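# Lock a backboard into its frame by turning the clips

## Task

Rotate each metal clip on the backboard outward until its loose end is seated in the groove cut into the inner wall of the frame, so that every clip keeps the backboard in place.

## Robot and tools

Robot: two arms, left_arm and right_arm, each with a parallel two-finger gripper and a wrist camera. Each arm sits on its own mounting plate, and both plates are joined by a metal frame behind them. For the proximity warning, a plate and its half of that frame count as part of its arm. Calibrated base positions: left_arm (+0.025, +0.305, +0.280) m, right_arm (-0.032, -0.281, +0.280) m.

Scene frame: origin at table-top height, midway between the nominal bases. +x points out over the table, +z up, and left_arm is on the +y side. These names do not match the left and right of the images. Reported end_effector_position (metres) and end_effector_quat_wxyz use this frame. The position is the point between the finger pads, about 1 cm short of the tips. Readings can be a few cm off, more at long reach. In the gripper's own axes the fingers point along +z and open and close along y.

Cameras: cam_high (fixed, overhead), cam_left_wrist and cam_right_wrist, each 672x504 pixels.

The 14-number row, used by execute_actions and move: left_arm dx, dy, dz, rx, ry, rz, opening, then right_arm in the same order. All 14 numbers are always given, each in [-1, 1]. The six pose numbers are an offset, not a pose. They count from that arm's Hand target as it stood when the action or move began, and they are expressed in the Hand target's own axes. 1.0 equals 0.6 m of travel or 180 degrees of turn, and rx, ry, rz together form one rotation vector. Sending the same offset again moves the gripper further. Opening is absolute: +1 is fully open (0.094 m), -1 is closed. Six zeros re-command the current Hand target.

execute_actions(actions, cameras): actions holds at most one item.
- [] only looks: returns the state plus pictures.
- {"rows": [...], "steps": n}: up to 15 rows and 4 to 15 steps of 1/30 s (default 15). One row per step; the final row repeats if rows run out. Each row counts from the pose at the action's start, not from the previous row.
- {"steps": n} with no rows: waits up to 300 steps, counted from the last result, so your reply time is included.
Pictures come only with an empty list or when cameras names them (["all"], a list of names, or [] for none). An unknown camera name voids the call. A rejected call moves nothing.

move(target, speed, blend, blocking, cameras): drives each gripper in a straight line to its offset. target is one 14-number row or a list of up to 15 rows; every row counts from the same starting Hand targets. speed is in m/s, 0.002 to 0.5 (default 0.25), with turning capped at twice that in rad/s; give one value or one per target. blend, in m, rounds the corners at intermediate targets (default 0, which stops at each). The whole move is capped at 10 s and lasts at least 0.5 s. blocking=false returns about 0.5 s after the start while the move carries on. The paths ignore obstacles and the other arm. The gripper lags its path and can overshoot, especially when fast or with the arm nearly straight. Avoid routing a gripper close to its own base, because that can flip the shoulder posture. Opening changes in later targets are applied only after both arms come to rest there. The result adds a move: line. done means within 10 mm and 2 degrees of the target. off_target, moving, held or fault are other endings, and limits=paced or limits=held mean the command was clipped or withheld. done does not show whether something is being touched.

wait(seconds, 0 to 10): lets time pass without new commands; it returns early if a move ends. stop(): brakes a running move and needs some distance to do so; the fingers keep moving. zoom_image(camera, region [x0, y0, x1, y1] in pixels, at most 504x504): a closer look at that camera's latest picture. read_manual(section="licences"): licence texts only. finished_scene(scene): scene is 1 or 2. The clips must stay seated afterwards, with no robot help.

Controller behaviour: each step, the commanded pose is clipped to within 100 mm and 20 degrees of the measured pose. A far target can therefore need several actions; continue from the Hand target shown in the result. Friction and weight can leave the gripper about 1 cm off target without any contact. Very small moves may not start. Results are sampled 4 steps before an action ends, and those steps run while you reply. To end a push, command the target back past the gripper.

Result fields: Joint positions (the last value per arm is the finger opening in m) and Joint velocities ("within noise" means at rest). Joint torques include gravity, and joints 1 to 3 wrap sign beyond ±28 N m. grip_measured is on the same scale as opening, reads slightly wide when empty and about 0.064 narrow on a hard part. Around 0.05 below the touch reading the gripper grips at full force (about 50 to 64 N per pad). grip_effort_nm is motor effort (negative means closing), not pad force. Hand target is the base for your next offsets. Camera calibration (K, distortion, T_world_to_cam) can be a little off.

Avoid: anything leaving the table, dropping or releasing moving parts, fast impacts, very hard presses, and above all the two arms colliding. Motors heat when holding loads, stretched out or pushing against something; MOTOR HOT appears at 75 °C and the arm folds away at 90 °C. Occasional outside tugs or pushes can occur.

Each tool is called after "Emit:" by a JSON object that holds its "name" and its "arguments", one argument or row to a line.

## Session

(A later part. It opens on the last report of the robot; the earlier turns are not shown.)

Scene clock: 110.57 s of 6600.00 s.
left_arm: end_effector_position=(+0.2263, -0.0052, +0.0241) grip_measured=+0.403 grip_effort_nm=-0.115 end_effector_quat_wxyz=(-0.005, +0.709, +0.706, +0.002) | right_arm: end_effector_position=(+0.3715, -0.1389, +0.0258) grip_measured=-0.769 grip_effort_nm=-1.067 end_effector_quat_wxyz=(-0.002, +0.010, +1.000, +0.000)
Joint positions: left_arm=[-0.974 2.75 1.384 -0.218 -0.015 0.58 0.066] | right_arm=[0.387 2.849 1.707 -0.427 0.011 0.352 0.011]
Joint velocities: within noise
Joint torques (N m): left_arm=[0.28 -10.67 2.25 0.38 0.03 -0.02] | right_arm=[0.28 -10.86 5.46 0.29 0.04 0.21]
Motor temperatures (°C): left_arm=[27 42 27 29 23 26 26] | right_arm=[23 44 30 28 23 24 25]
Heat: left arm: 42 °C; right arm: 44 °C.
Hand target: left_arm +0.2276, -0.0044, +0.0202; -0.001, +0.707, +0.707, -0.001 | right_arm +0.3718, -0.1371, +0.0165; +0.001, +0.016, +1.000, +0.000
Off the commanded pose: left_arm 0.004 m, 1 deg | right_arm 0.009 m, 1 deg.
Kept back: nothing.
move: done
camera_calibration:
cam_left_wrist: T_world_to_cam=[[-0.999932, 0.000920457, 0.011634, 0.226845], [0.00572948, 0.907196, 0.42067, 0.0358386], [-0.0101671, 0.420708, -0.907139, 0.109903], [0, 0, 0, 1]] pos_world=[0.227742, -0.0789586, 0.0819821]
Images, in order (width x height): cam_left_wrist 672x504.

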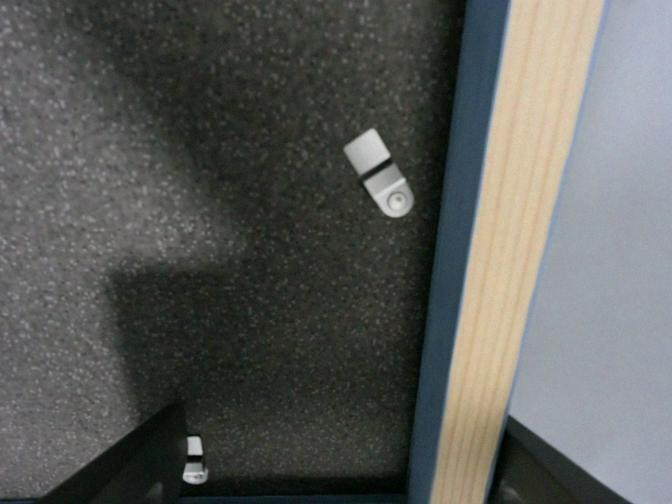

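Emit:
{"name": "move", "arguments": {
  "target": [
    [0.0,0,-0.002,0,0,0,0.34,0,0,0,0,0,0,-0.85],
    [0.002,0,-0.002,0,0,0,0.29,0,0,0,0,0,0,-0.85]
  ],
  "speed": 0.05,
  "cameras": ["cam_left_wrist","cam_right_wrist"]
}}

Scene clock: 112.70 s of 6600.00 s.
left_arm: end_effector_position=(+0.2263, -0.0048, +0.0240) grip_measured=+0.293 grip_effort_nm=-0.139 end_effector_quat_wxyz=(-0.005, +0.709, +0.706, +0.002) | right_arm: end_effector_position=(+0.3716, -0.1389, +0.0258) grip_measured=-0.769 grip_effort_nm=-1.062 end_effector_quat_wxyz=(-0.002, +0.010, +1.000, +0.000)
Joint positions: left_arm=[-0.974 2.75 1.382 -0.217 -0.016 0.58 0.061] | right_arm=[0.387 2.849 1.707 -0.426 0.011 0.353 0.011]
Joint velocities: within noise
Joint torques (N m): left_arm=[0.42 -11.17 1.8 0.38 0.04 0] | right_arm=[0.39 -10.91 5.57 0.26 0.04 0.17]
Motor temperatures (°C): left_arm=[27 42 27 29 23 26 26] | right_arm=[23 44 30 28 23 24 25]
Heat: left arm: 42 °C; right arm: 44 °C.
Hand target: left_arm +0.2275, -0.0032, +0.0214; -0.001, +0.707, +0.707, -0.001 | right_arm +0.3717, -0.1371, +0.0165; +0.000, +0.016, +1.000, +0.000
Off the commanded pose: left_arm 0.003 m, 1 deg | right_arm 0.009 m, 1 deg.
Kept back: nothing.
move: done
camera_calibration:
cam_left_wrist: T_world_to_cam=[[-0.999943, 0.000925397, 0.010675, 0.2269], [0.00533635, 0.906933, 0.421241, 0.0356669], [-0.00929173, 0.421274, -0.906886, 0.109451], [0, 0, 0, 1]] pos_world=[0.227713, -0.0786663, 0.081813]
cam_right_wrist: T_world_to_cam=[[-0.0155383, -0.999868, -0.0047159, -0.131921], [-0.896716, 0.0118485, 0.442448, 0.360454], [-0.442333, 0.0111037, -0.896782, 0.274554], [0, 0, 0, 1]] pos_world=[0.442619, -0.139223, 0.0861109]
Images, in order (width x height): cam_left_wrist 672x504, cam_right_wrist 672x504.

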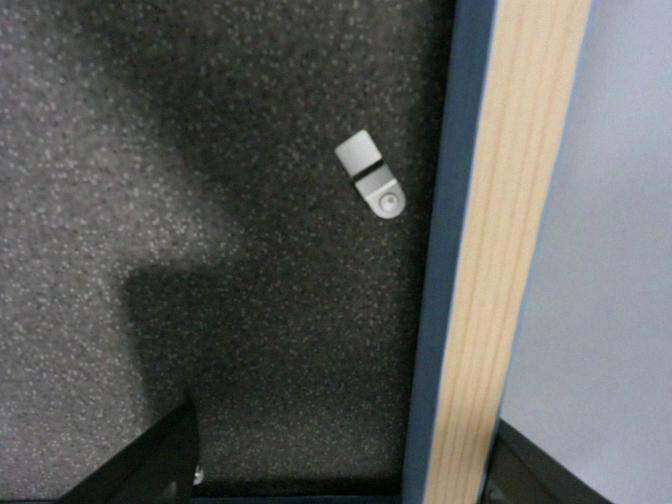

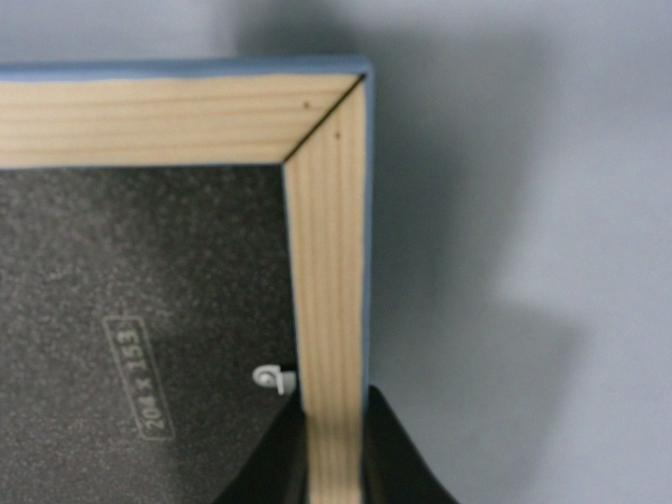

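Emit:
{"name": "move", "arguments": {
  "target": [
    [0.0,0,-0.002,0,0,0,0.25,0,0,0,0,0,0,-0.85],
    [0.0,0,-0.002,0,0,0,0.21,0,0,0,0,0,0,-0.85],
    [0.0,0,-0.002,0,0,0,0.3,0,0,0,0,0,0,-0.85],
    [0.0,0,-0.06,0,0,0,0.3,0,0,0,0,0,0,-0.85]
  ],
  "speed": 0.07,
  "cameras": ["cam_left_wrist"]
}}

Scene clock: 117.53 s of 6600.00 s.
left_arm: end_effector_position=(+0.2272, -0.0049, +0.0501) grip_measured=+0.297 grip_effort_nm=0.164 end_effector_quat_wxyz=(+0.000, +0.708, +0.706, +0.000) | right_arm: end_effector_position=(+0.3718, -0.1388, +0.0258) grip_measured=-0.769 grip_effort_nm=-1.062 end_effector_quat_wxyz=(-0.001, +0.010, +1.000, +0.001)
Joint positions: left_arm=[-0.972 2.657 1.326 -0.242 -0.013 0.581 0.061] | right_arm=[0.387 2.849 1.707 -0.425 0.011 0.354 0.011]
Joint velocities: within noise
Joint torques (N m): left_arm=[0.14 -13.68 1.76 0.09 0.03 -0.01] | right_arm=[0.5 -10.85 5.63 0.25 0.05 0.17]
Motor temperatures (°C): left_arm=[27 42 27 29 23 26 26] | right_arm=[23 44 30 28 23 24 26]
Heat: left arm: 42 °C; right arm: 44 °C.
Hand target: left_arm +0.2276, -0.0033, +0.0574; -0.002, +0.707, +0.707, -0.001 | right_arm +0.3717, -0.1371, +0.0165; +0.000, +0.016, +1.000, +0.000
Off the commanded pose: left_arm 0.008 m, 0 deg | right_arm 0.009 m, 1 deg.
Kept back: nothing.
move: done
camera_calibration:
cam_left_wrist: T_world_to_cam=[[-0.999977, -0.00105163, 0.00668997, 0.22775], [0.00179258, 0.911529, 0.411232, 0.0261007], [-0.00653056, 0.411235, -0.911506, 0.132731], [0, 0, 0, 1]] pos_world=[0.228565, -0.0781358, 0.108728]
Images, in order (width x height): cam_left_wrist 672x504.

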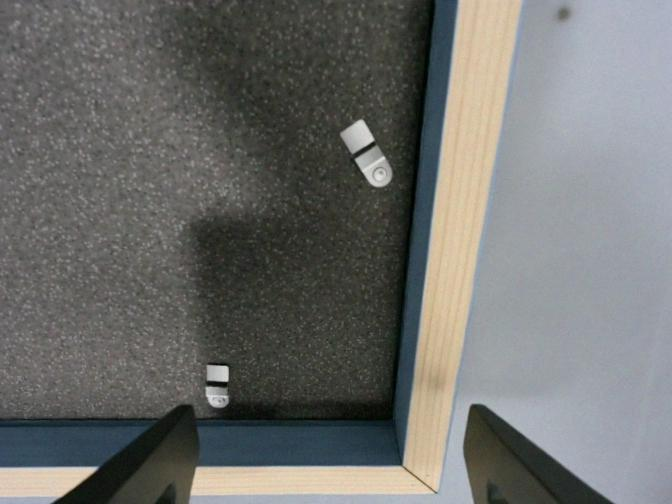

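Emit:
{"name": "move", "arguments": {
  "target": [
    [0.002,0.005,0.0,0,0,0,0.5,0,0,0,0,0,0,-0.85],
    [0.002,0.005,0.0723,0,0,0,0.5,0,0,0,0,0,0,-0.85]
  ],
  "speed": 0.05,
  "cameras": ["cam_left_wrist"]
}}

Scene clock: 120.40 s of 6600.00 s.
left_arm: end_effector_position=(+0.2272, +0.0013, +0.0254) grip_measured=+0.497 grip_effort_nm=0.168 end_effector_quat_wxyz=(-0.009, +0.706, +0.708, +0.004) | right_arm: end_effector_position=(+0.3718, -0.1388, +0.0258) grip_measured=-0.769 grip_effort_nm=-1.067 end_effector_quat_wxyz=(-0.001, +0.010, +1.000, +0.001)
Joint positions: left_arm=[-0.964 2.741 1.368 -0.221 -0.018 0.584 0.07] | right_arm=[0.387 2.849 1.707 -0.425 0.011 0.354 0.011]
Joint velocities: within noise
Joint torques (N m): left_arm=[0.29 -8.25 3.93 0.5 0.07 0.04] | right_arm=[0.54 -10.89 5.65 0.24 0.06 0.17]
Motor temperatures (°C): left_arm=[27 42 27 29 23 26 26] | right_arm=[23 44 30 28 23 24 26]
Heat: left arm: 42 °C; right arm: 44 °C.
Hand target: left_arm +0.2306, -0.0021, +0.0141; -0.001, +0.707, +0.707, -0.001 | right_arm +0.3717, -0.1371, +0.0165; +0.000, +0.016, +1.000, +0.000
Off the commanded pose: left_arm 0.012 m, 1 deg | right_arm 0.009 m, 1 deg.
Kept back: nothing.
move: off_target (left_arm)
camera_calibration:
cam_left_wrist: T_world_to_cam=[[-0.99988, -0.00551607, 0.0144571, 0.227717], [0.00122739, 0.903086, 0.429458, 0.0302707], [-0.0154249, 0.429424, -0.902971, 0.109455], [0, 0, 0, 1]] pos_world=[0.229341, -0.0730835, 0.0825425]
Images, in order (width x height): cam_left_wrist 672x504.

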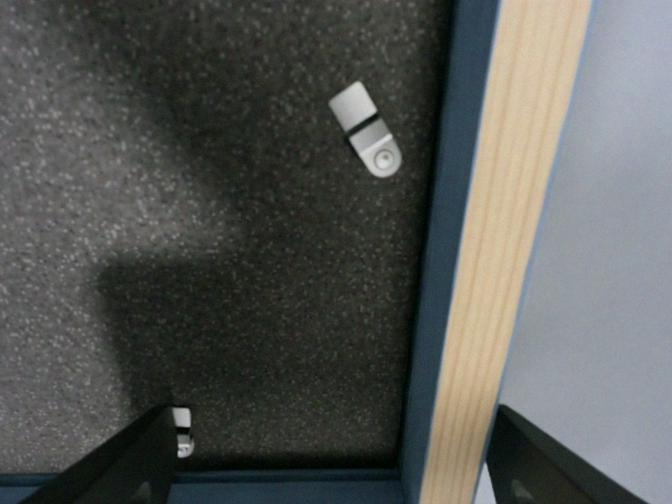

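Emit:
{"name": "move", "arguments": {
  "target": [
    [-0.004,0.0,-0.04,0,0,0,0.62,0,0,0,0,0,0,-0.85],
    [-0.004,0.0,0.0,0,0,0,0.62,0,0,0,0,0,0,-0.85]
  ],
  "speed": 0.05,
  "cameras": ["cam_left_wrist"]
}}

Scene clock: 121.87 s of 6600.00 s.
left_arm: end_effector_position=(+0.2300, -0.0032, +0.0233) grip_measured=+0.617 grip_effort_nm=0.168 end_effector_quat_wxyz=(-0.004, +0.706, +0.708, +0.002) | right_arm: end_effector_position=(+0.3718, -0.1388, +0.0258) grip_measured=-0.769 grip_effort_nm=-1.072 end_effector_quat_wxyz=(-0.001, +0.010, +1.000, +0.001)
Joint positions: left_arm=[-0.963 2.752 1.386 -0.216 -0.015 0.584 0.076] | right_arm=[0.387 2.849 1.707 -0.425 0.011 0.354 0.011]
Joint velocities: within noise
Joint torques (N m): left_arm=[-0.05 -8.94 3.55 0.39 0.04 0] | right_arm=[0.42 -10.99 5.56 0.28 0.05 0.14]
Motor temperatures (°C): left_arm=[27 42 27 29 23 26 26] | right_arm=[23 44 30 28 23 24 26]
Heat: left arm: 42 °C; right arm: 44 °C.
Hand target: left_arm +0.2306, -0.0045, +0.0140; -0.001, +0.707, +0.707, -0.001 | right_arm +0.3717, -0.1371, +0.0165; +0.000, +0.016, +1.000, +0.000
Off the commanded pose: left_arm 0.009 m, 0 deg | right_arm 0.009 m, 1 deg.
Kept back: nothing.
move: done
camera_calibration:
cam_left_wrist: T_world_to_cam=[[-0.999924, -0.00633211, 0.010624, 0.23055], [-0.00128743, 0.907621, 0.419788, 0.0360512], [-0.0123007, 0.419742, -0.90756, 0.108914], [0, 0, 0, 1]] pos_world=[0.231919, -0.0769767, 0.0812628]
Images, in order (width x height): cam_left_wrist 672x504.

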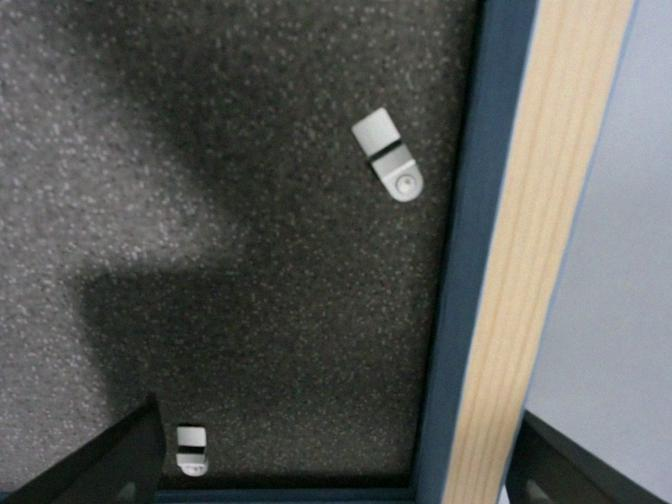

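Emit:
{"name": "move", "arguments": {
  "target": [
    [0.0,0.0,0.004,0,0,0,0.5,0,0,0,0,0,0,-0.85],
    [0.0,0.0,0.004,0,0,0,0.4,0,0,0,0,0,0,-0.85]
  ],
  "speed": 0.05,
  "cameras": ["cam_left_wrist"]
}}

Scene clock: 124.00 s of 6600.00 s.
left_arm: end_effector_position=(+0.2305, -0.0034, +0.0230) grip_measured=+0.403 grip_effort_nm=-0.154 end_effector_quat_wxyz=(-0.003, +0.706, +0.708, +0.004) | right_arm: end_effector_position=(+0.3721, -0.1387, +0.0258) grip_measured=-0.769 grip_effort_nm=-1.062 end_effector_quat_wxyz=(-0.001, +0.011, +1.000, +0.001)
Joint positions: left_arm=[-0.964 2.754 1.387 -0.215 -0.019 0.585 0.066] | right_arm=[0.387 2.849 1.707 -0.424 0.011 0.355 0.011]
Joint velocities: within noise
Joint torques (N m): left_arm=[0.01 -8.38 3.81 0.42 0.08 0] | right_arm=[0.39 -10.8 5.38 0.26 0.01 0.14]
Motor temperatures (°C): left_arm=[27 41 27 29 23 26 26] | right_arm=[23 44 30 28 23 24 26]
Heat: left arm: 41 °C; right arm: 44 °C.
Hand target: left_arm +0.2306, -0.0047, +0.0117; -0.001, +0.707, +0.707, -0.001 | right_arm +0.3718, -0.1371, +0.0165; +0.000, +0.016, +1.000, +0.000
Off the commanded pose: left_arm 0.011 m, 1 deg | right_arm 0.009 m, 1 deg.
Kept back: nothing.
move: off_target (left_arm); target 2's new opening was sent with left_arm's hand 0.011 m and 0 deg from that target
camera_calibration:
cam_left_wrist: T_world_to_cam=[[-0.999965, -0.00479958, 0.00680713, 0.231206], [-0.00148932, 0.90714, 0.420827, 0.0362949], [-0.00819481, 0.420802, -0.907115, 0.107767], [0, 0, 0, 1]] pos_world=[0.232135, -0.0771634, 0.0809092]
Images, in order (width x height): cam_left_wrist 672x504.

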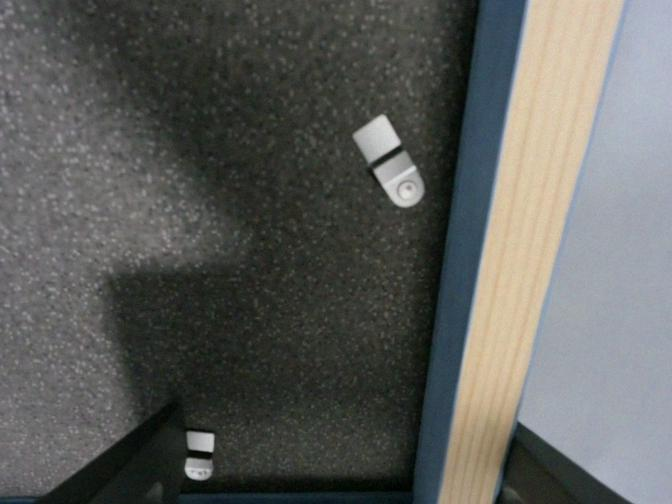

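Emit:
{"name": "move", "arguments": {
  "target": [
    [0.0,0.0,-0.003,0,0,0,0.34,0,0,0,0,0,0,-0.85]
  ],
  "speed": 0.05,
  "cameras": ["cam_left_wrist"]
}}

Scene clock: 124.93 s of 6600.00 s.
left_arm: end_effector_position=(+0.2298, -0.0035, +0.0230) grip_measured=+0.344 grip_effort_nm=-0.203 end_effector_quat_wxyz=(-0.004, +0.708, +0.706, +0.003) | right_arm: end_effector_position=(+0.3722, -0.1387, +0.0258) grip_measured=-0.769 grip_effort_nm=-1.067 end_effector_quat_wxyz=(-0.001, +0.011, +1.000, +0.001)
Joint positions: left_arm=[-0.965 2.754 1.387 -0.216 -0.018 0.587 0.063] | right_arm=[0.387 2.849 1.707 -0.424 0.011 0.355 0.011]
Joint velocities: within noise
Joint torques (N m): left_arm=[0.14 -8.88 3.56 0.4 0.08 -0.03] | right_arm=[0.47 -10.86 5.64 0.22 0.03 0.14]
Motor temperatures (°C): left_arm=[27 41 27 29 23 26 26] | right_arm=[23 44 30 28 23 24 26]
Heat: left arm: 41 °C; right arm: 44 °C.
Hand target: left_arm +0.2307, -0.0046, +0.0135; -0.001, +0.707, +0.707, -0.001 | right_arm +0.3717, -0.1371, +0.0165; +0.000, +0.016, +1.000, +0.000
Off the commanded pose: left_arm 0.010 m, 1 deg | right_arm 0.009 m, 1 deg.
Kept back: nothing.
move: done
camera_calibration:
cam_left_wrist: T_world_to_cam=[[-0.999967, -0.000980138, 0.00808162, 0.230453], [0.00251593, 0.90692, 0.421295, 0.0354991], [-0.00774232, 0.421301, -0.906888, 0.107727], [0, 0, 0, 1]] pos_world=[0.23119, -0.0773547, 0.0808786]
Images, in order (width x height): cam_left_wrist 672x504.

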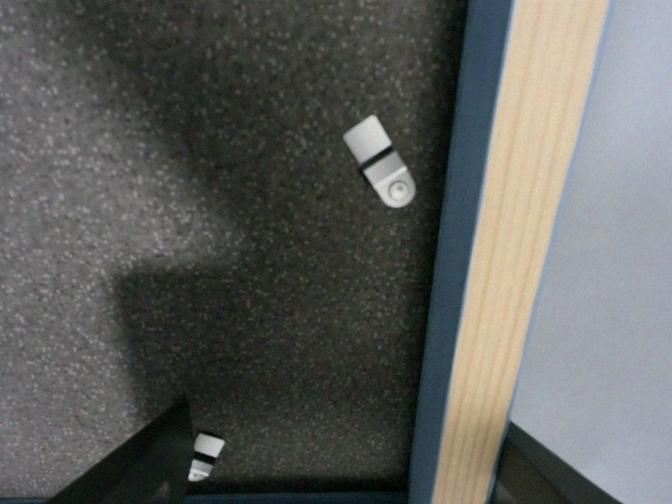

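Emit:
{"name": "move", "arguments": {
  "target": [
    [0.0,0.0,0,0,0,0,0.30,0,0,0,0,0,0,-0.85],
    [0.0,0.0,0,0,0,0,0.26,0,0,0,0,0,0,-0.85]
  ],
  "speed": 0.05,
  "cameras": ["cam_left_wrist"]
}}

Scene clock: 127.07 s of 6600.00 s.
left_arm: end_effector_position=(+0.2288, -0.0035, +0.0230) grip_measured=+0.264 grip_effort_nm=-0.188 end_effector_quat_wxyz=(-0.005, +0.709, +0.705, +0.003) | right_arm: end_effector_position=(+0.3726, -0.1385, +0.0258) grip_measured=-0.769 grip_effort_nm=-1.067 end_effector_quat_wxyz=(+0.000, +0.011, +1.000, +0.001)
Joint positions: left_arm=[-0.967 2.754 1.387 -0.218 -0.018 0.588 0.059] | right_arm=[0.387 2.849 1.707 -0.422 0.011 0.356 0.011]
Joint velocities: within noise
Joint torques (N m): left_arm=[0.25 -8.87 3.56 0.42 0.07 -0.03] | right_arm=[0.4 -10.88 5.46 0.25 0.06 0.17]
Motor temperatures (°C): left_arm=[27 41 27 29 23 26 26] | right_arm=[23 44 30 28 23 24 26]
Heat: left arm: 41 °C; right arm: 44 °C.
Hand target: left_arm +0.2306, -0.0047, +0.0135; -0.001, +0.707, +0.707, -0.001 | right_arm +0.3717, -0.1371, +0.0165; +0.000, +0.016, +1.000, +0.000
Off the commanded pose: left_arm 0.010 m, 1 deg | right_arm 0.009 m, 1 deg.
Kept back: nothing.
move: done
camera_calibration:
cam_left_wrist: T_world_to_cam=[[-0.999949, 0.00169955, 0.00997015, 0.229404], [0.00575416, 0.906289, 0.422619, 0.0347177], [-0.00831758, 0.422655, -0.906253, 0.107853], [0, 0, 0, 1]] pos_world=[0.23009, -0.0774387, 0.0807825]
Images, in order (width x height): cam_left_wrist 672x504.

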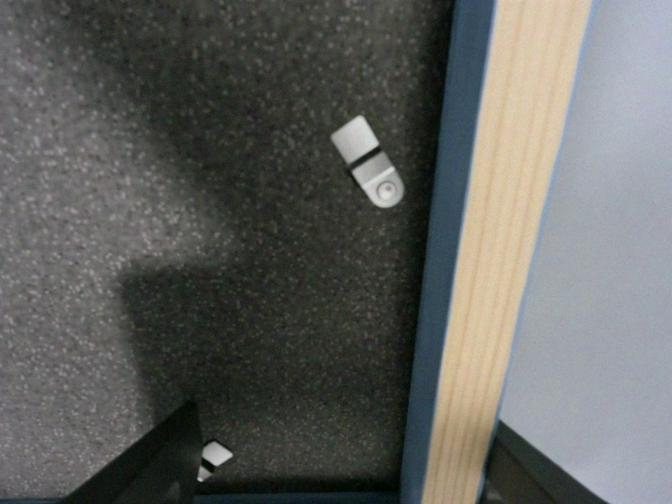

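Emit:
{"name": "move", "arguments": {
  "target": [
    [0.0,0.0,0,0,0,0,0.23,0,0,0,0,0,0,-0.85],
    [0.0,0.0,0,0,0,0,0.19,0,0,0,0,0,0,-0.85]
  ],
  "speed": 0.05,
  "cameras": ["cam_left_wrist"]
}}

Scene clock: 129.57 s of 6600.00 s.
left_arm: end_effector_position=(+0.2278, -0.0032, +0.0231) grip_measured=+0.194 grip_effort_nm=-0.217 end_effector_quat_wxyz=(-0.007, +0.709, +0.705, +0.003) | right_arm: end_effector_position=(+0.3728, -0.1385, +0.0258) grip_measured=-0.769 grip_effort_nm=-1.067 end_effector_quat_wxyz=(+0.001, +0.011, +1.000, +0.001)
Joint positions: left_arm=[-0.969 2.754 1.387 -0.221 -0.016 0.588 0.056] | right_arm=[0.387 2.849 1.707 -0.421 0.011 0.356 0.011]
Joint velocities: within noise
Joint torques (N m): left_arm=[0.39 -8.88 3.58 0.44 0.05 -0.04] | right_arm=[0.58 -10.85 5.5 0.26 0.05 0.14]
Motor temperatures (°C): left_arm=[27 40 27 29 23 26 26] | right_arm=[23 44 30 28 23 24 26]
Heat: left arm: 40 °C; right arm: 44 °C.
Hand target: left_arm +0.2307, -0.0046, +0.0135; -0.001, +0.707, +0.707, -0.001 | right_arm +0.3718, -0.1371, +0.0165; +0.000, +0.016, +1.000, +0.000
Off the commanded pose: left_arm 0.010 m, 1 deg | right_arm 0.009 m, 1 deg.
Kept back: nothing.
move: done
camera_calibration:
cam_left_wrist: T_world_to_cam=[[-0.999915, 0.00322997, 0.0126029, 0.228403], [0.0082731, 0.905471, 0.424327, 0.0338421], [-0.010041, 0.424395, -0.905421, 0.108117], [0, 0, 0, 1]] pos_world=[0.229189, -0.0772654, 0.0806532]
Images, in order (width x height): cam_left_wrist 672x504.

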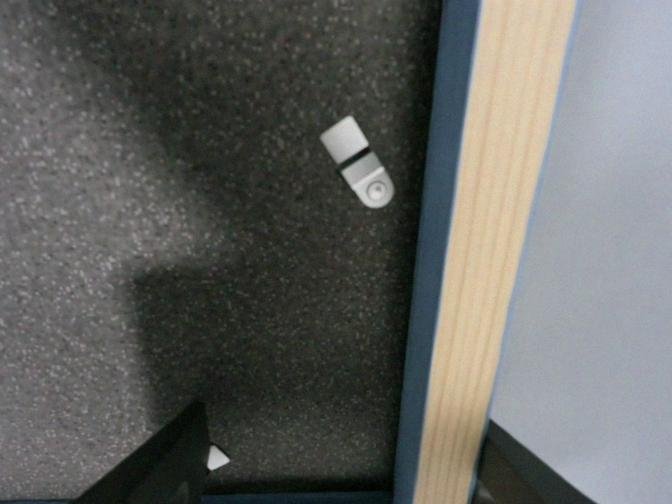

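Emit:
{"name": "move", "arguments": {
  "target": [
    [0.0,0.0,0,0,0,0,0.26,0,0,0,0,0,0,-0.85],
    [0.0,0.0,-0.08,0,0,0,0.26,0,0,0,0,0,0,-0.85],
    [0.037,0.015,-0.08,0,0,-0.489,-0.2,0,0,0,0,0,0,-0.85]
  ],
  "speed": [0.1,0.1,0.2],
  "cameras": ["cam_left_wrist","cam_right_wrist"]
}}

Scene clock: 136.60 s of 6600.00 s.
left_arm: end_effector_position=(+0.2332, +0.0241, +0.0520) grip_measured=-0.197 grip_effort_nm=-0.125 end_effector_quat_wxyz=(-0.011, +0.024, +1.000, +0.014) | right_arm: end_effector_position=(+0.3728, -0.1385, +0.0258) grip_measured=-0.769 grip_effort_nm=-1.067 end_effector_quat_wxyz=(+0.001, +0.011, +1.000, +0.001)
Joint positions: left_arm=[-0.912 2.632 1.265 -0.243 -0.013 -0.884 0.038] | right_arm=[0.387 2.849 1.707 -0.421 0.011 0.356 0.011]
Joint velocities: within noise
Joint torques (N m): left_arm=[0.17 -14 1.69 0.28 0.02 -0.12] | right_arm=[0.35 -11.04 5.56 0.22 0.04 0.09]
Motor temperatures (°C): left_arm=[27 41 27 29 23 26 26] | right_arm=[23 44 30 28 23 24 26]
Heat: left arm: 41 °C; right arm: 44 °C.
Hand target: left_arm +0.2397, +0.0177, +0.0615; -0.002, +0.017, +1.000, +0.000 | right_arm +0.3717, -0.1371, +0.0165; +0.000, +0.016, +1.000, +0.000
Off the commanded pose: left_arm 0.013 m, 2 deg | right_arm 0.009 m, 1 deg.
Kept back: nothing.
move: off_target (left_arm); target 3's new opening was sent with left_arm's hand 0.013 m and 2 deg from that target
camera_calibration:
cam_left_wrist: T_world_to_cam=[[-0.0459825, -0.99873, -0.0205746, 0.0367557], [-0.90093, 0.0325649, 0.432741, 0.22944], [-0.431521, 0.0384347, -0.901284, 0.230147], [0, 0, 0, 1]] pos_world=[0.307713, 0.0203917, 0.108896]
cam_right_wrist: T_world_to_cam=[[-0.0182461, -0.999813, -0.00641407, -0.130439], [-0.898743, 0.01359, 0.438266, 0.362599], [-0.438097, 0.0137613, -0.898822, 0.273904], [0, 0, 0, 1]] pos_world=[0.4435, -0.139112, 0.0864401]
Images, in order (width x height): cam_left_wrist 672x504, cam_right_wrist 672x504.

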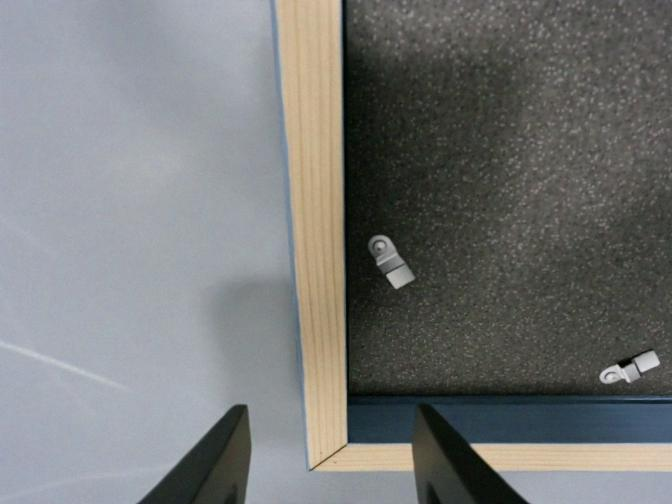

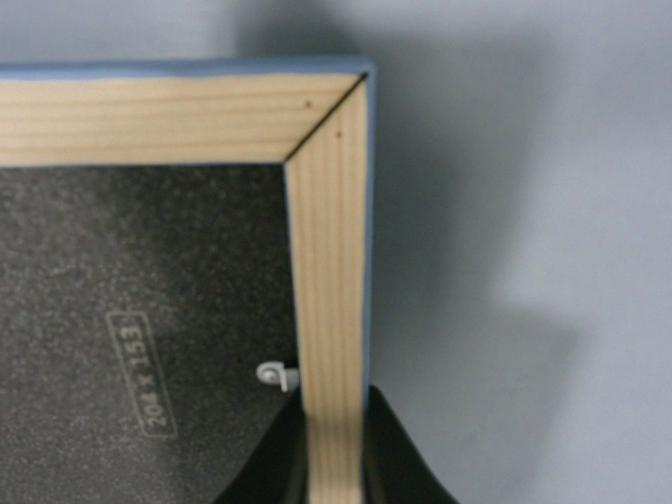

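Emit:
{"name": "move", "arguments": {
  "target": [
    [-0.0313,-0.007,0.0,0,0,0,-0.3,0,0,0,0,0,0,-0.85],
    [-0.0313,-0.007,0.06,0,0,0,-0.3,0,0,0,0,0,0,-0.85]
  ],
  "speed": 0.08,
  "cameras": ["cam_left_wrist"]
}}

Scene clock: 138.27 s of 6600.00 s.
left_arm: end_effector_position=(+0.2547, +0.0173, +0.0282) grip_measured=-0.297 grip_effort_nm=-0.120 end_effector_quat_wxyz=(-0.006, +0.014, +1.000, +0.006) | right_arm: end_effector_position=(+0.3728, -0.1385, +0.0258) grip_measured=-0.769 grip_effort_nm=-1.062 end_effector_quat_wxyz=(+0.001, +0.011, +1.000, +0.001)
Joint positions: left_arm=[-0.875 2.735 1.376 -0.231 -0.013 -0.868 0.033] | right_arm=[0.387 2.849 1.707 -0.421 0.011 0.356 0.011]
Joint velocities: within noise
Joint torques (N m): left_arm=[-0.14 -10.44 3.62 0.3 0.01 0.03] | right_arm=[0.42 -10.91 5.5 0.22 0.04 0.13]
Motor temperatures (°C): left_arm=[27 41 27 29 23 26 26] | right_arm=[23 44 30 28 23 24 26]
Heat: left arm: 41 °C; right arm: 44 °C.
Hand target: left_arm +0.2583, +0.0129, +0.0254; -0.002, +0.017, +1.000, +0.000 | right_arm +0.3717, -0.1371, +0.0165; +0.000, +0.016, +1.000, +0.000
Off the commanded pose: left_arm 0.006 m, 1 deg | right_arm 0.009 m, 1 deg.
Kept back: nothing.
move: done
camera_calibration:
cam_left_wrist: T_world_to_cam=[[-0.0242138, -0.999693, -0.00517864, 0.0244554], [-0.906025, 0.019755, 0.422762, 0.261099], [-0.42253, 0.0149287, -0.906226, 0.216456], [0, 0, 0, 1]] pos_world=[0.328614, 0.0160585, 0.085902]
Images, in order (width x height): cam_left_wrist 672x504.

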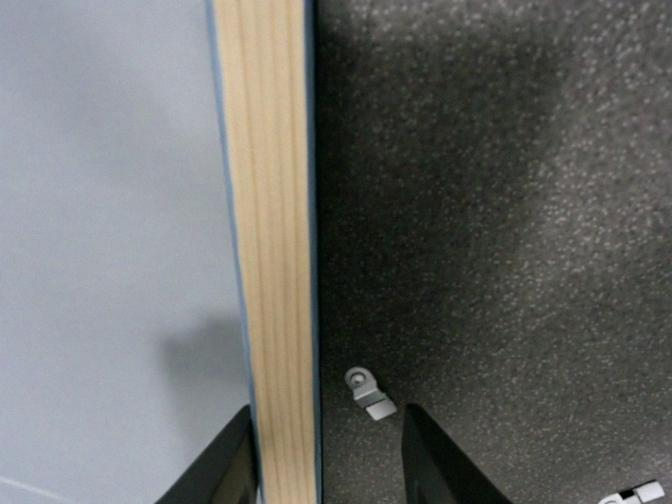

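Emit:
{"name": "move", "arguments": {
  "target": [
    [-0.001,0.0025,0.0,0,0,0,-0.3,0,0,0,0,0,0,-0.85],
    [-0.001,0.0025,0.013,0,0,0,-0.3,0,0,0,0,0,0,-0.85],
    [-0.001,0.0065,0.013,0,0,0,-0.45,0,0,0,0,0,0,-0.85]
  ],
  "speed": 0.05,
  "cameras": ["cam_left_wrist"]
}}

Scene clock: 139.77 s of 6600.00 s.
left_arm: end_effector_position=(+0.2556, +0.0195, +0.0230) grip_measured=-0.446 grip_effort_nm=-0.178 end_effector_quat_wxyz=(-0.008, +0.014, +1.000, +0.007) | right_arm: end_effector_position=(+0.3729, -0.1389, +0.0258) grip_measured=-0.769 grip_effort_nm=-1.062 end_effector_quat_wxyz=(+0.001, +0.011, +1.000, +0.000)
Joint positions: left_arm=[-0.868 2.752 1.384 -0.225 -0.011 -0.86 0.026] | right_arm=[0.387 2.849 1.707 -0.421 0.013 0.356 0.011]
Joint velocities: within noise
Joint torques (N m): left_arm=[-0.03 -10.02 3.07 0.42 -0.02 0.03] | right_arm=[0.39 -10.78 5.7 0.18 0.03 0.12]
Motor temperatures (°C): left_arm=[27 41 27 29 23 26 26] | right_arm=[23 44 30 28 23 24 26]
Heat: left arm: 41 °C; right arm: 44 °C.
Hand target: left_arm +0.2590, +0.0166, +0.0176; -0.002, +0.017, +1.000, +0.000 | right_arm +0.3717, -0.1371, +0.0165; +0.000, +0.016, +1.000, +0.000
Off the commanded pose: left_arm 0.007 m, 1 deg | right_arm 0.010 m, 1 deg.
Kept back: nothing.
move: done
camera_calibration:
cam_left_wrist: T_world_to_cam=[[-0.0257716, -0.999647, -0.00650944, 0.0271277], [-0.904372, 0.0205397, 0.42625, 0.263544], [-0.425966, 0.0168721, -0.904582, 0.212897], [0, 0, 0, 1]] pos_world=[0.329728, 0.018113, 0.0804233]
Images, in order (width x height): cam_left_wrist 672x504.

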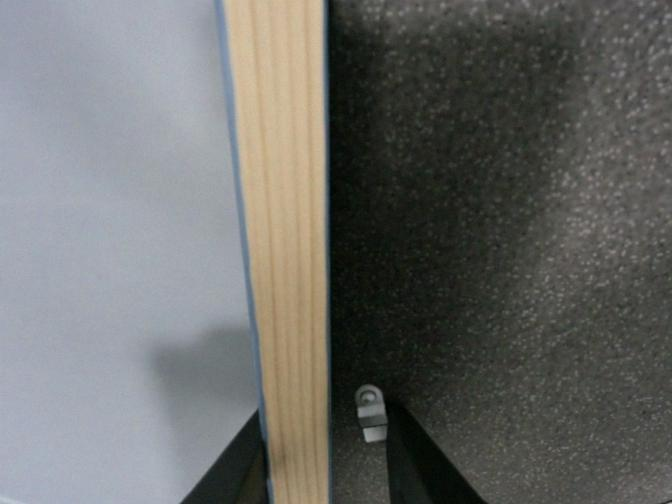

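Emit:
{"name": "move", "arguments": {
  "target": [
    [0.002,0.005,-0.004,0,0,0,-0.56,0,0,0,0,0,0,-0.85],
    [0.004,0.0095,-0.002,0,0,0,-0.64,0,0,0,0,0,0,-0.85],
    [0.004,0.0125,-0.002,0,0,0,-0.68,0,0,0,0,0,0,-0.85]
  ],
  "speed": 0.04,
  "cameras": ["cam_left_wrist"]
}}

Emit:
{"name": "zoom_image", "arguments": {
  "camera": "cam_left_wrist",
  "region": [230, 330, 482, 504]
}}

Scene clock: 143.10 s of 6600.00 s.
left_arm: end_effector_position=(+0.2555, +0.0246, +0.0225) grip_measured=-0.680 grip_effort_nm=-0.828 end_effector_quat_wxyz=(-0.008, +0.015, +1.000, +0.008) | right_arm: end_effector_position=(+0.3730, -0.1390, +0.0258) grip_measured=-0.769 grip_effort_nm=-1.062 end_effector_quat_wxyz=(+0.001, +0.011, +1.000, +0.000)
Joint positions: left_arm=[-0.86 2.747 1.365 -0.212 -0.012 -0.85 0.015] | right_arm=[0.387 2.849 1.707 -0.421 0.014 0.356 0.011]
Joint velocities: within noise
Joint torques (N m): left_arm=[0.01 -10.88 1.51 0.52 -0.01 0.02] | right_arm=[0.49 -10.99 5.57 0.22 0.03 0.12]
Motor temperatures (°C): left_arm=[27 41 27 29 23 26 26] | right_arm=[23 44 30 28 23 24 26]
Heat: left arm: 41 °C; right arm: 44 °C.
Hand target: left_arm +0.2568, +0.0242, +0.0189; -0.002, +0.018, +1.000, +0.000 | right_arm +0.3717, -0.1371, +0.0165; +0.000, +0.016, +1.000, +0.000
Off the commanded pose: left_arm 0.004 m, 1 deg | right_arm 0.010 m, 1 deg.
Kept back: nothing.
move: done
camera_calibration:
cam_left_wrist: T_world_to_cam=[[-0.0273358, -0.999594, -0.0080471, 0.0326214], [-0.904313, 0.021298, 0.426338, 0.263478], [-0.425994, 0.0189314, -0.904528, 0.212328], [0, 0, 0, 1]] pos_world=[0.329609, 0.0229769, 0.0799885]
Images, in order (width x height): cam_left_wrist 672x504.

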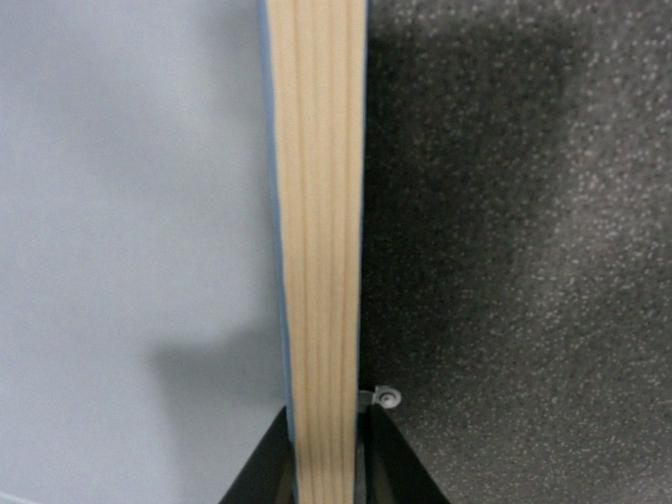

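Scaled by 2.000 from the camera's 672x504 image, which has a finer 960x720 frame.

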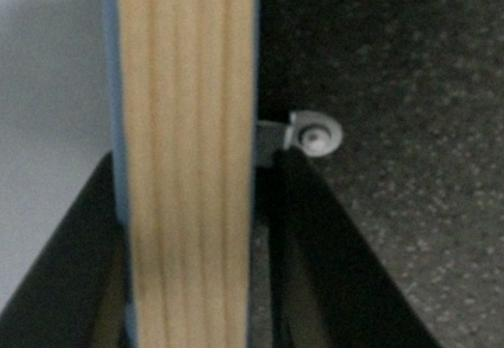

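Emit:
{"name": "move", "arguments": {
  "target": [
    [0,-0.002,0,0,0,0,-0.5,0,0,0,0,0,0,-0.5],
    [0,-0.002,-0.12,0,0,0,-0.4,0,0,-0.12,0,0,0,-0.4]
  ],
  "speed": 0.1
}}

Emit:
{"name": "zoom_image", "arguments": {
  "camera": "cam_left_wrist",
  "region": [230, 230, 482, 404]
}}

Scene clock: 146.73 s of 6600.00 s.
left_arm: end_effector_position=(+0.2586, +0.0217, +0.0838) grip_measured=-0.403 grip_effort_nm=0.168 end_effector_quat_wxyz=(-0.001, +0.015, +1.000, -0.001) | right_arm: end_effector_position=(+0.3754, -0.1390, +0.0822) grip_measured=-0.402 grip_effort_nm=0.042 end_effector_quat_wxyz=(+0.004, +0.017, +1.000, +0.001)
Joint positions: left_arm=[-0.86 2.539 1.27 -0.303 -0.01 -0.849 0.028] | right_arm=[0.387 2.68 1.627 -0.506 0.014 0.367 0.028]
Joint velocities: within noise
Joint torques (N m): left_arm=[-0.38 -13.45 1.94 0.08 -0.02 -0.02] | right_arm=[0.62 -14.8 3.58 0 0.02 0.04]
Motor temperatures (°C): left_arm=[27 41 27 29 23 26 26] | right_arm=[23 44 30 28 23 24 26]
Heat: left arm: 41 °C; right arm: 44 °C.
Hand target: left_arm +0.2571, +0.0229, +0.0909; -0.001, +0.018, +1.000, +0.000 | right_arm +0.3718, -0.1370, +0.0886; +0.001, +0.016, +1.000, +0.000
Off the commanded pose: left_arm 0.007 m, 0 deg | right_arm 0.008 m, 0 deg.
Kept back: nothing.
move: done
camera_calibration:
cam_left_wrist: T_world_to_cam=[[-0.0274061, -0.999576, 0.00987209, 0.0288724], [-0.909615, 0.0290327, 0.414437, 0.242504], [-0.414548, 0.00237829, -0.910024, 0.266986], [0, 0, 0, 1]] pos_world=[0.332055, 0.0211846, 0.142177]
cam_right_wrist: T_world_to_cam=[[-0.0289733, -0.999567, -0.00510759, -0.126579], [-0.901219, 0.0239115, 0.432704, 0.343092], [-0.432395, 0.0171399, -0.901521, 0.324288], [0, 0, 0, 1]] pos_world=[0.445754, -0.140286, 0.143249]

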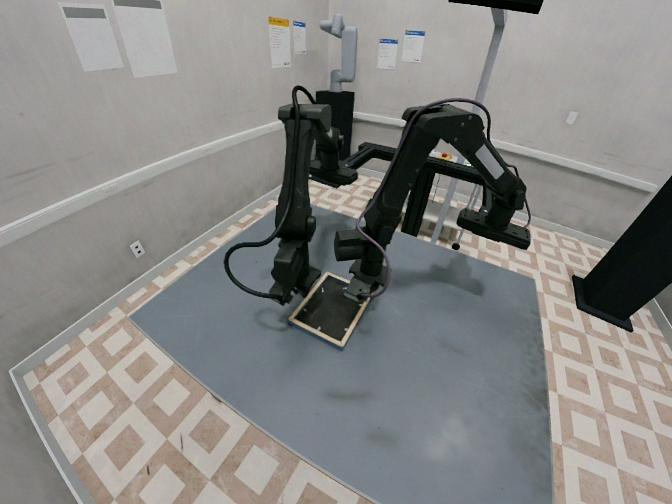

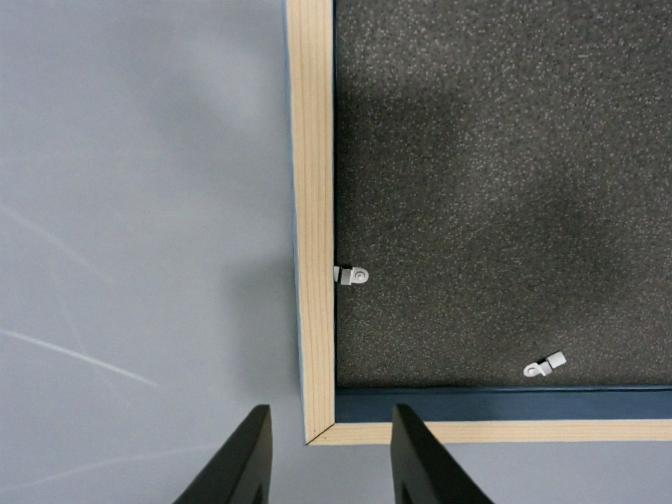

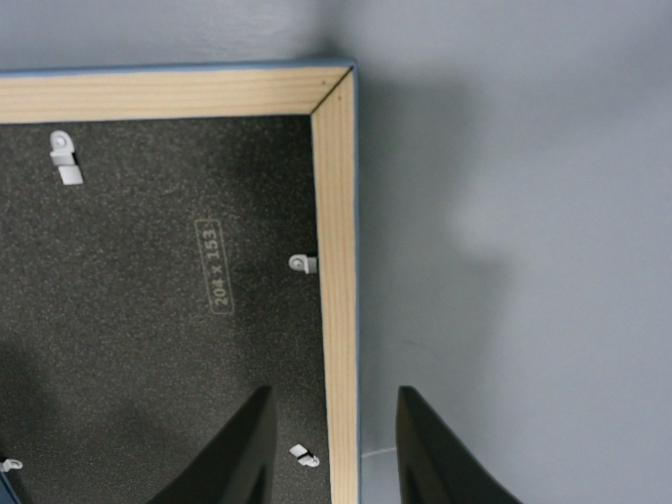

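Scaled by 2.000 from the camera's 672x504 image, which has a finer 960x720 frame.

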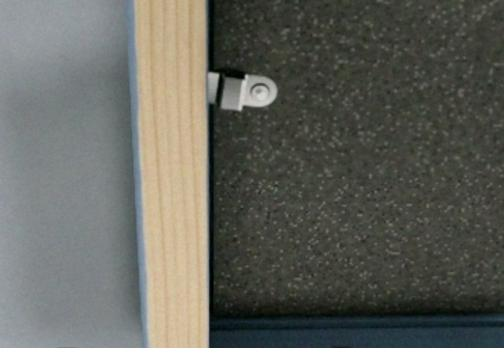

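Emit:
{"name": "move", "arguments": {
  "target": [
    [-0.235,-0.0515,0,0,0,0,1.0,0.128,0.0133,0.031,0,0,0,-0.25]
  ],
  "speed": 0.15
}}

Scene clock: 148.23 s of 6600.00 s.
left_arm: end_effector_position=(+0.3206, +0.0080, +0.0937) grip_measured=+0.997 grip_effort_nm=0.164 end_effector_quat_wxyz=(+0.002, +0.011, +1.000, -0.005) | right_arm: end_effector_position=(+0.3333, -0.1415, +0.0712) grip_measured=-0.252 grip_effort_nm=0.046 end_effector_quat_wxyz=(-0.028, +0.012, +0.999, -0.012)
Joint positions: left_arm=[-0.767 2.619 1.539 -0.481 -0.01 -0.765 0.094] | right_arm=[0.415 2.656 1.496 -0.467 0.014 0.388 0.035]
Joint velocities: within noise
Joint torques (N m): left_arm=[-0.55 -10.93 5.23 0.11 -0.02 0.04] | right_arm=[-0.1 -12.38 4.34 0.03 0.01 -0.04]
Motor temperatures (°C): left_arm=[27 41 27 29 23 26 26] | right_arm=[23 45 30 28 23 24 26]
Heat: left arm: 41 °C; right arm: 45 °C.
Hand target: left_arm +0.3197, +0.0070, +0.0905; -0.002, +0.018, +1.000, +0.000 (not the last commanded pose) | right_arm +0.3356, -0.1414, +0.0715; -0.025, +0.013, +1.000, -0.011 (not the last commanded pose)
Off the commanded pose: left_arm 0.079 m, 1 deg | right_arm 0.041 m, 4 deg.
Kept back: nothing.
move: held (right_arm; a check stopped the path), off_target (left_arm; braked when a check withheld steps of right_arm); limits=held
pose unreachable (right arm): on one or more control steps of this call this arm could not follow its commanded pose, so it was not sent that pose on those steps. It may still have moved: this result reports where it is.
cause: moving toward the commanded pose would bring a part of the arm too close to another arm (this arm's wrist (the part past joint 4) and the left arm's wrist (the part past joint 4), along the way the arms are being sent, or toward where that arm still pushes).
camera_calibration:
cam_left_wrist: T_world_to_cam=[[-0.018587, -0.999688, 0.0166964, 0.0132687], [-0.912415, 0.0237882, 0.408574, 0.296645], [-0.408843, -0.00763995, -0.912573, 0.300282], [0, 0, 0, 1]] pos_world=[0.393678, 0.00850202, 0.152606]
cam_right_wrist: T_world_to_cam=[[-0.0199949, -0.9996, 0.0199826, -0.135184], [-0.872096, 0.0272114, 0.488577, 0.296767], [-0.488926, -0.00765765, -0.872292, 0.309492], [0, 0, 0, 1]] pos_world=[0.407425, -0.140835, 0.127675]

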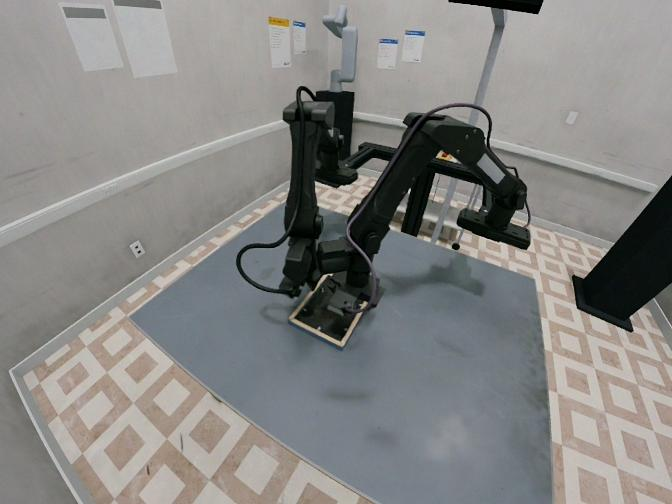

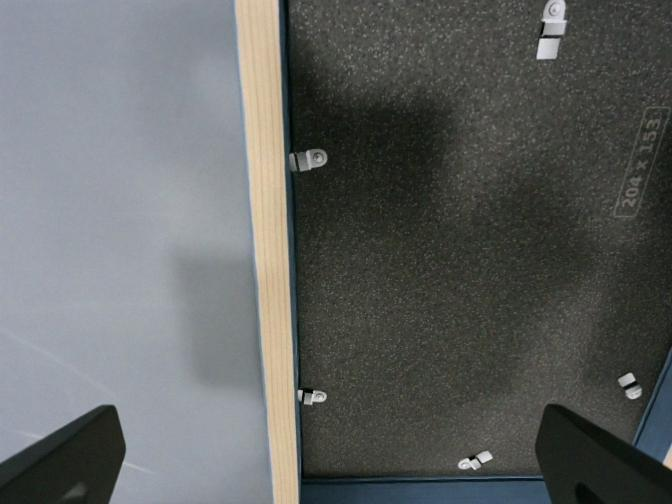

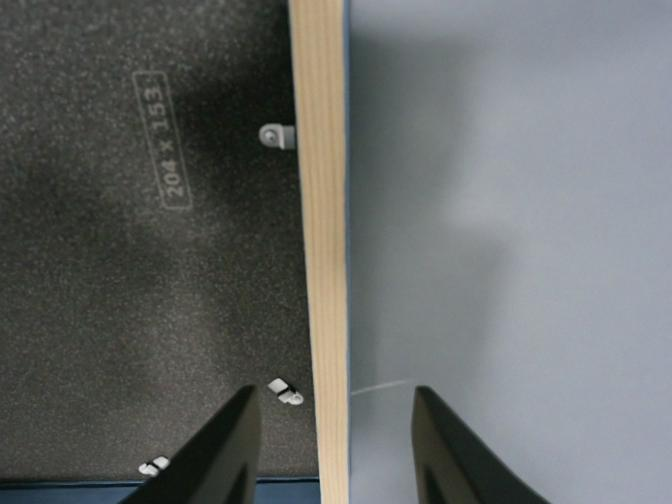

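Emit:
{"name": "move", "arguments": {
  "target": [
    [0,0,0,0,0,0,1.0,0.068,0.019,-0.006,-0.0073,-0.0158,0.002,-0.25],
    [-0.13,-0.025,0,0,0,0,1.0,0.068,0.019,-0.006,-0.0073,-0.0158,0.002,-0.25]
  ],
  "speed": 0.15
}}

Scene clock: 148.97 s of 6600.00 s.
left_arm: end_effector_position=(+0.3204, +0.0082, +0.0937) grip_measured=+0.997 grip_effort_nm=0.164 end_effector_quat_wxyz=(+0.001, +0.011, +1.000, -0.004) | right_arm: end_effector_position=(+0.3327, -0.1418, +0.0706) grip_measured=-0.252 grip_effort_nm=0.042 end_effector_quat_wxyz=(-0.028, +0.013, +0.999, -0.012)
Joint positions: left_arm=[-0.767 2.619 1.539 -0.483 -0.01 -0.765 0.094] | right_arm=[0.415 2.656 1.492 -0.463 0.014 0.388 0.035]
Joint velocities: within noise
Joint torques (N m): left_arm=[-0.53 -10.96 5.18 0.11 -0.04 0.04] | right_arm=[0.18 -12.26 3.93 0.02 0.04 -0.02]
Motor temperatures (°C): left_arm=[27 41 27 29 23 26 26] | right_arm=[23 45 30 28 23 24 26]
Heat: left arm: 41 °C; right arm: 45 °C.
Hand target: left_arm +0.3197, +0.0070, +0.0905; -0.001, +0.017, +1.000, +0.000 (not the last commanded pose) | right_arm +0.3328, -0.1417, +0.0706; -0.028, +0.013, +0.999, -0.012 (not the last commanded pose)
Off the commanded pose: left_arm 0.079 m, 1 deg | right_arm 0.040 m, 3 deg.
Kept back: nothing.
move: held (right_arm; a check stopped the path), off_target (left_arm; braked when a check withheld steps of right_arm); path passed 0 of 2 targets; limits=held
pose unreachable (right arm): on one or more control steps of this call this arm could not follow its commanded pose, so it was not sent that pose on those steps. It may still have moved: this result reports where it is.
cause: moving toward the commanded pose would bring a part of the arm too close to another arm (this arm's wrist (the part past joint 4) and the left arm's wrist (the part past joint 4), along the way the arms are being sent, or toward where that arm still pushes).
camera_calibration:
cam_left_wrist: T_world_to_cam=[[-0.0189709, -0.999694, 0.0159003, 0.0136641], [-0.912077, 0.0238186, 0.409327, 0.296278], [-0.40958, -0.00673697, -0.912249, 0.300398], [0, 0, 0, 1]] pos_world=[0.393525, 0.0086267, 0.152546]
cam_right_wrist: T_world_to_cam=[[-0.0203878, -0.999595, 0.0198616, -0.135276], [-0.872264, 0.0274923, 0.488262, 0.296625], [-0.48861, -0.00736994, -0.872471, 0.308619], [0, 0, 0, 1]] pos_world=[0.406772, -0.141102, 0.127118]

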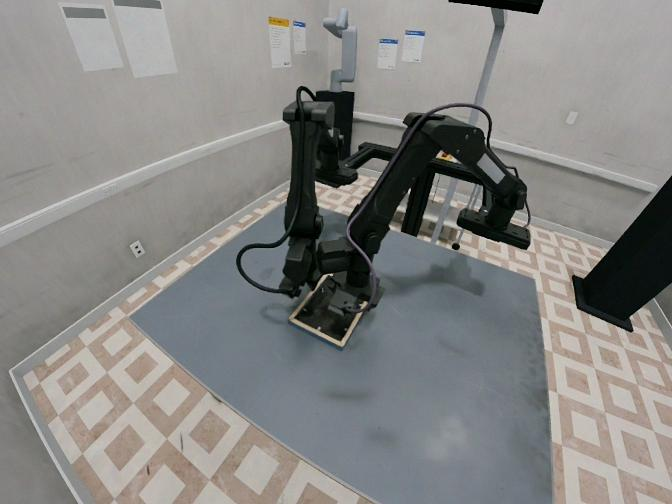

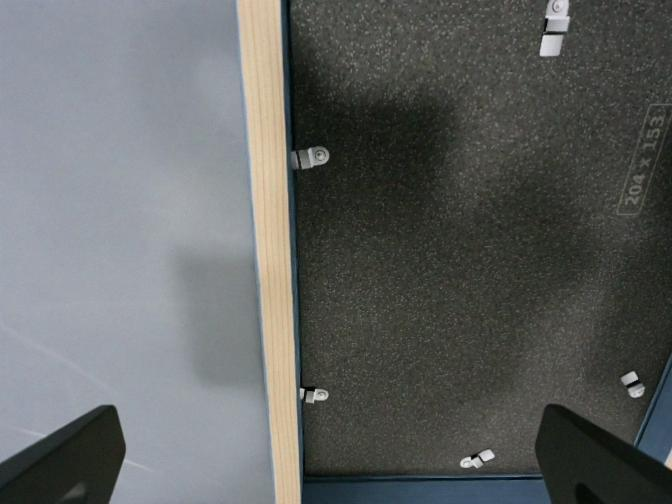

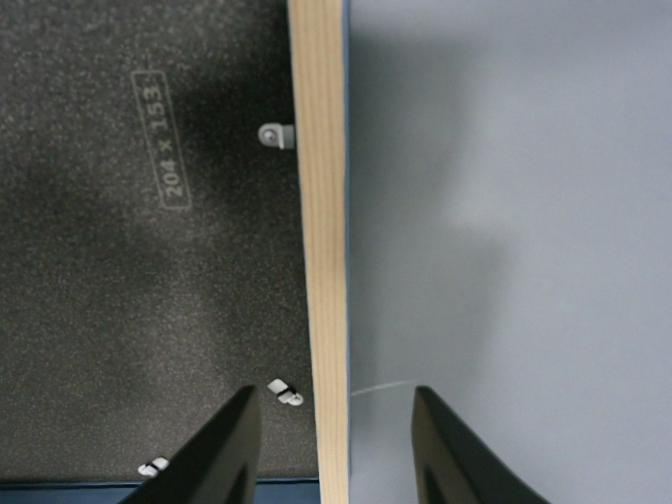

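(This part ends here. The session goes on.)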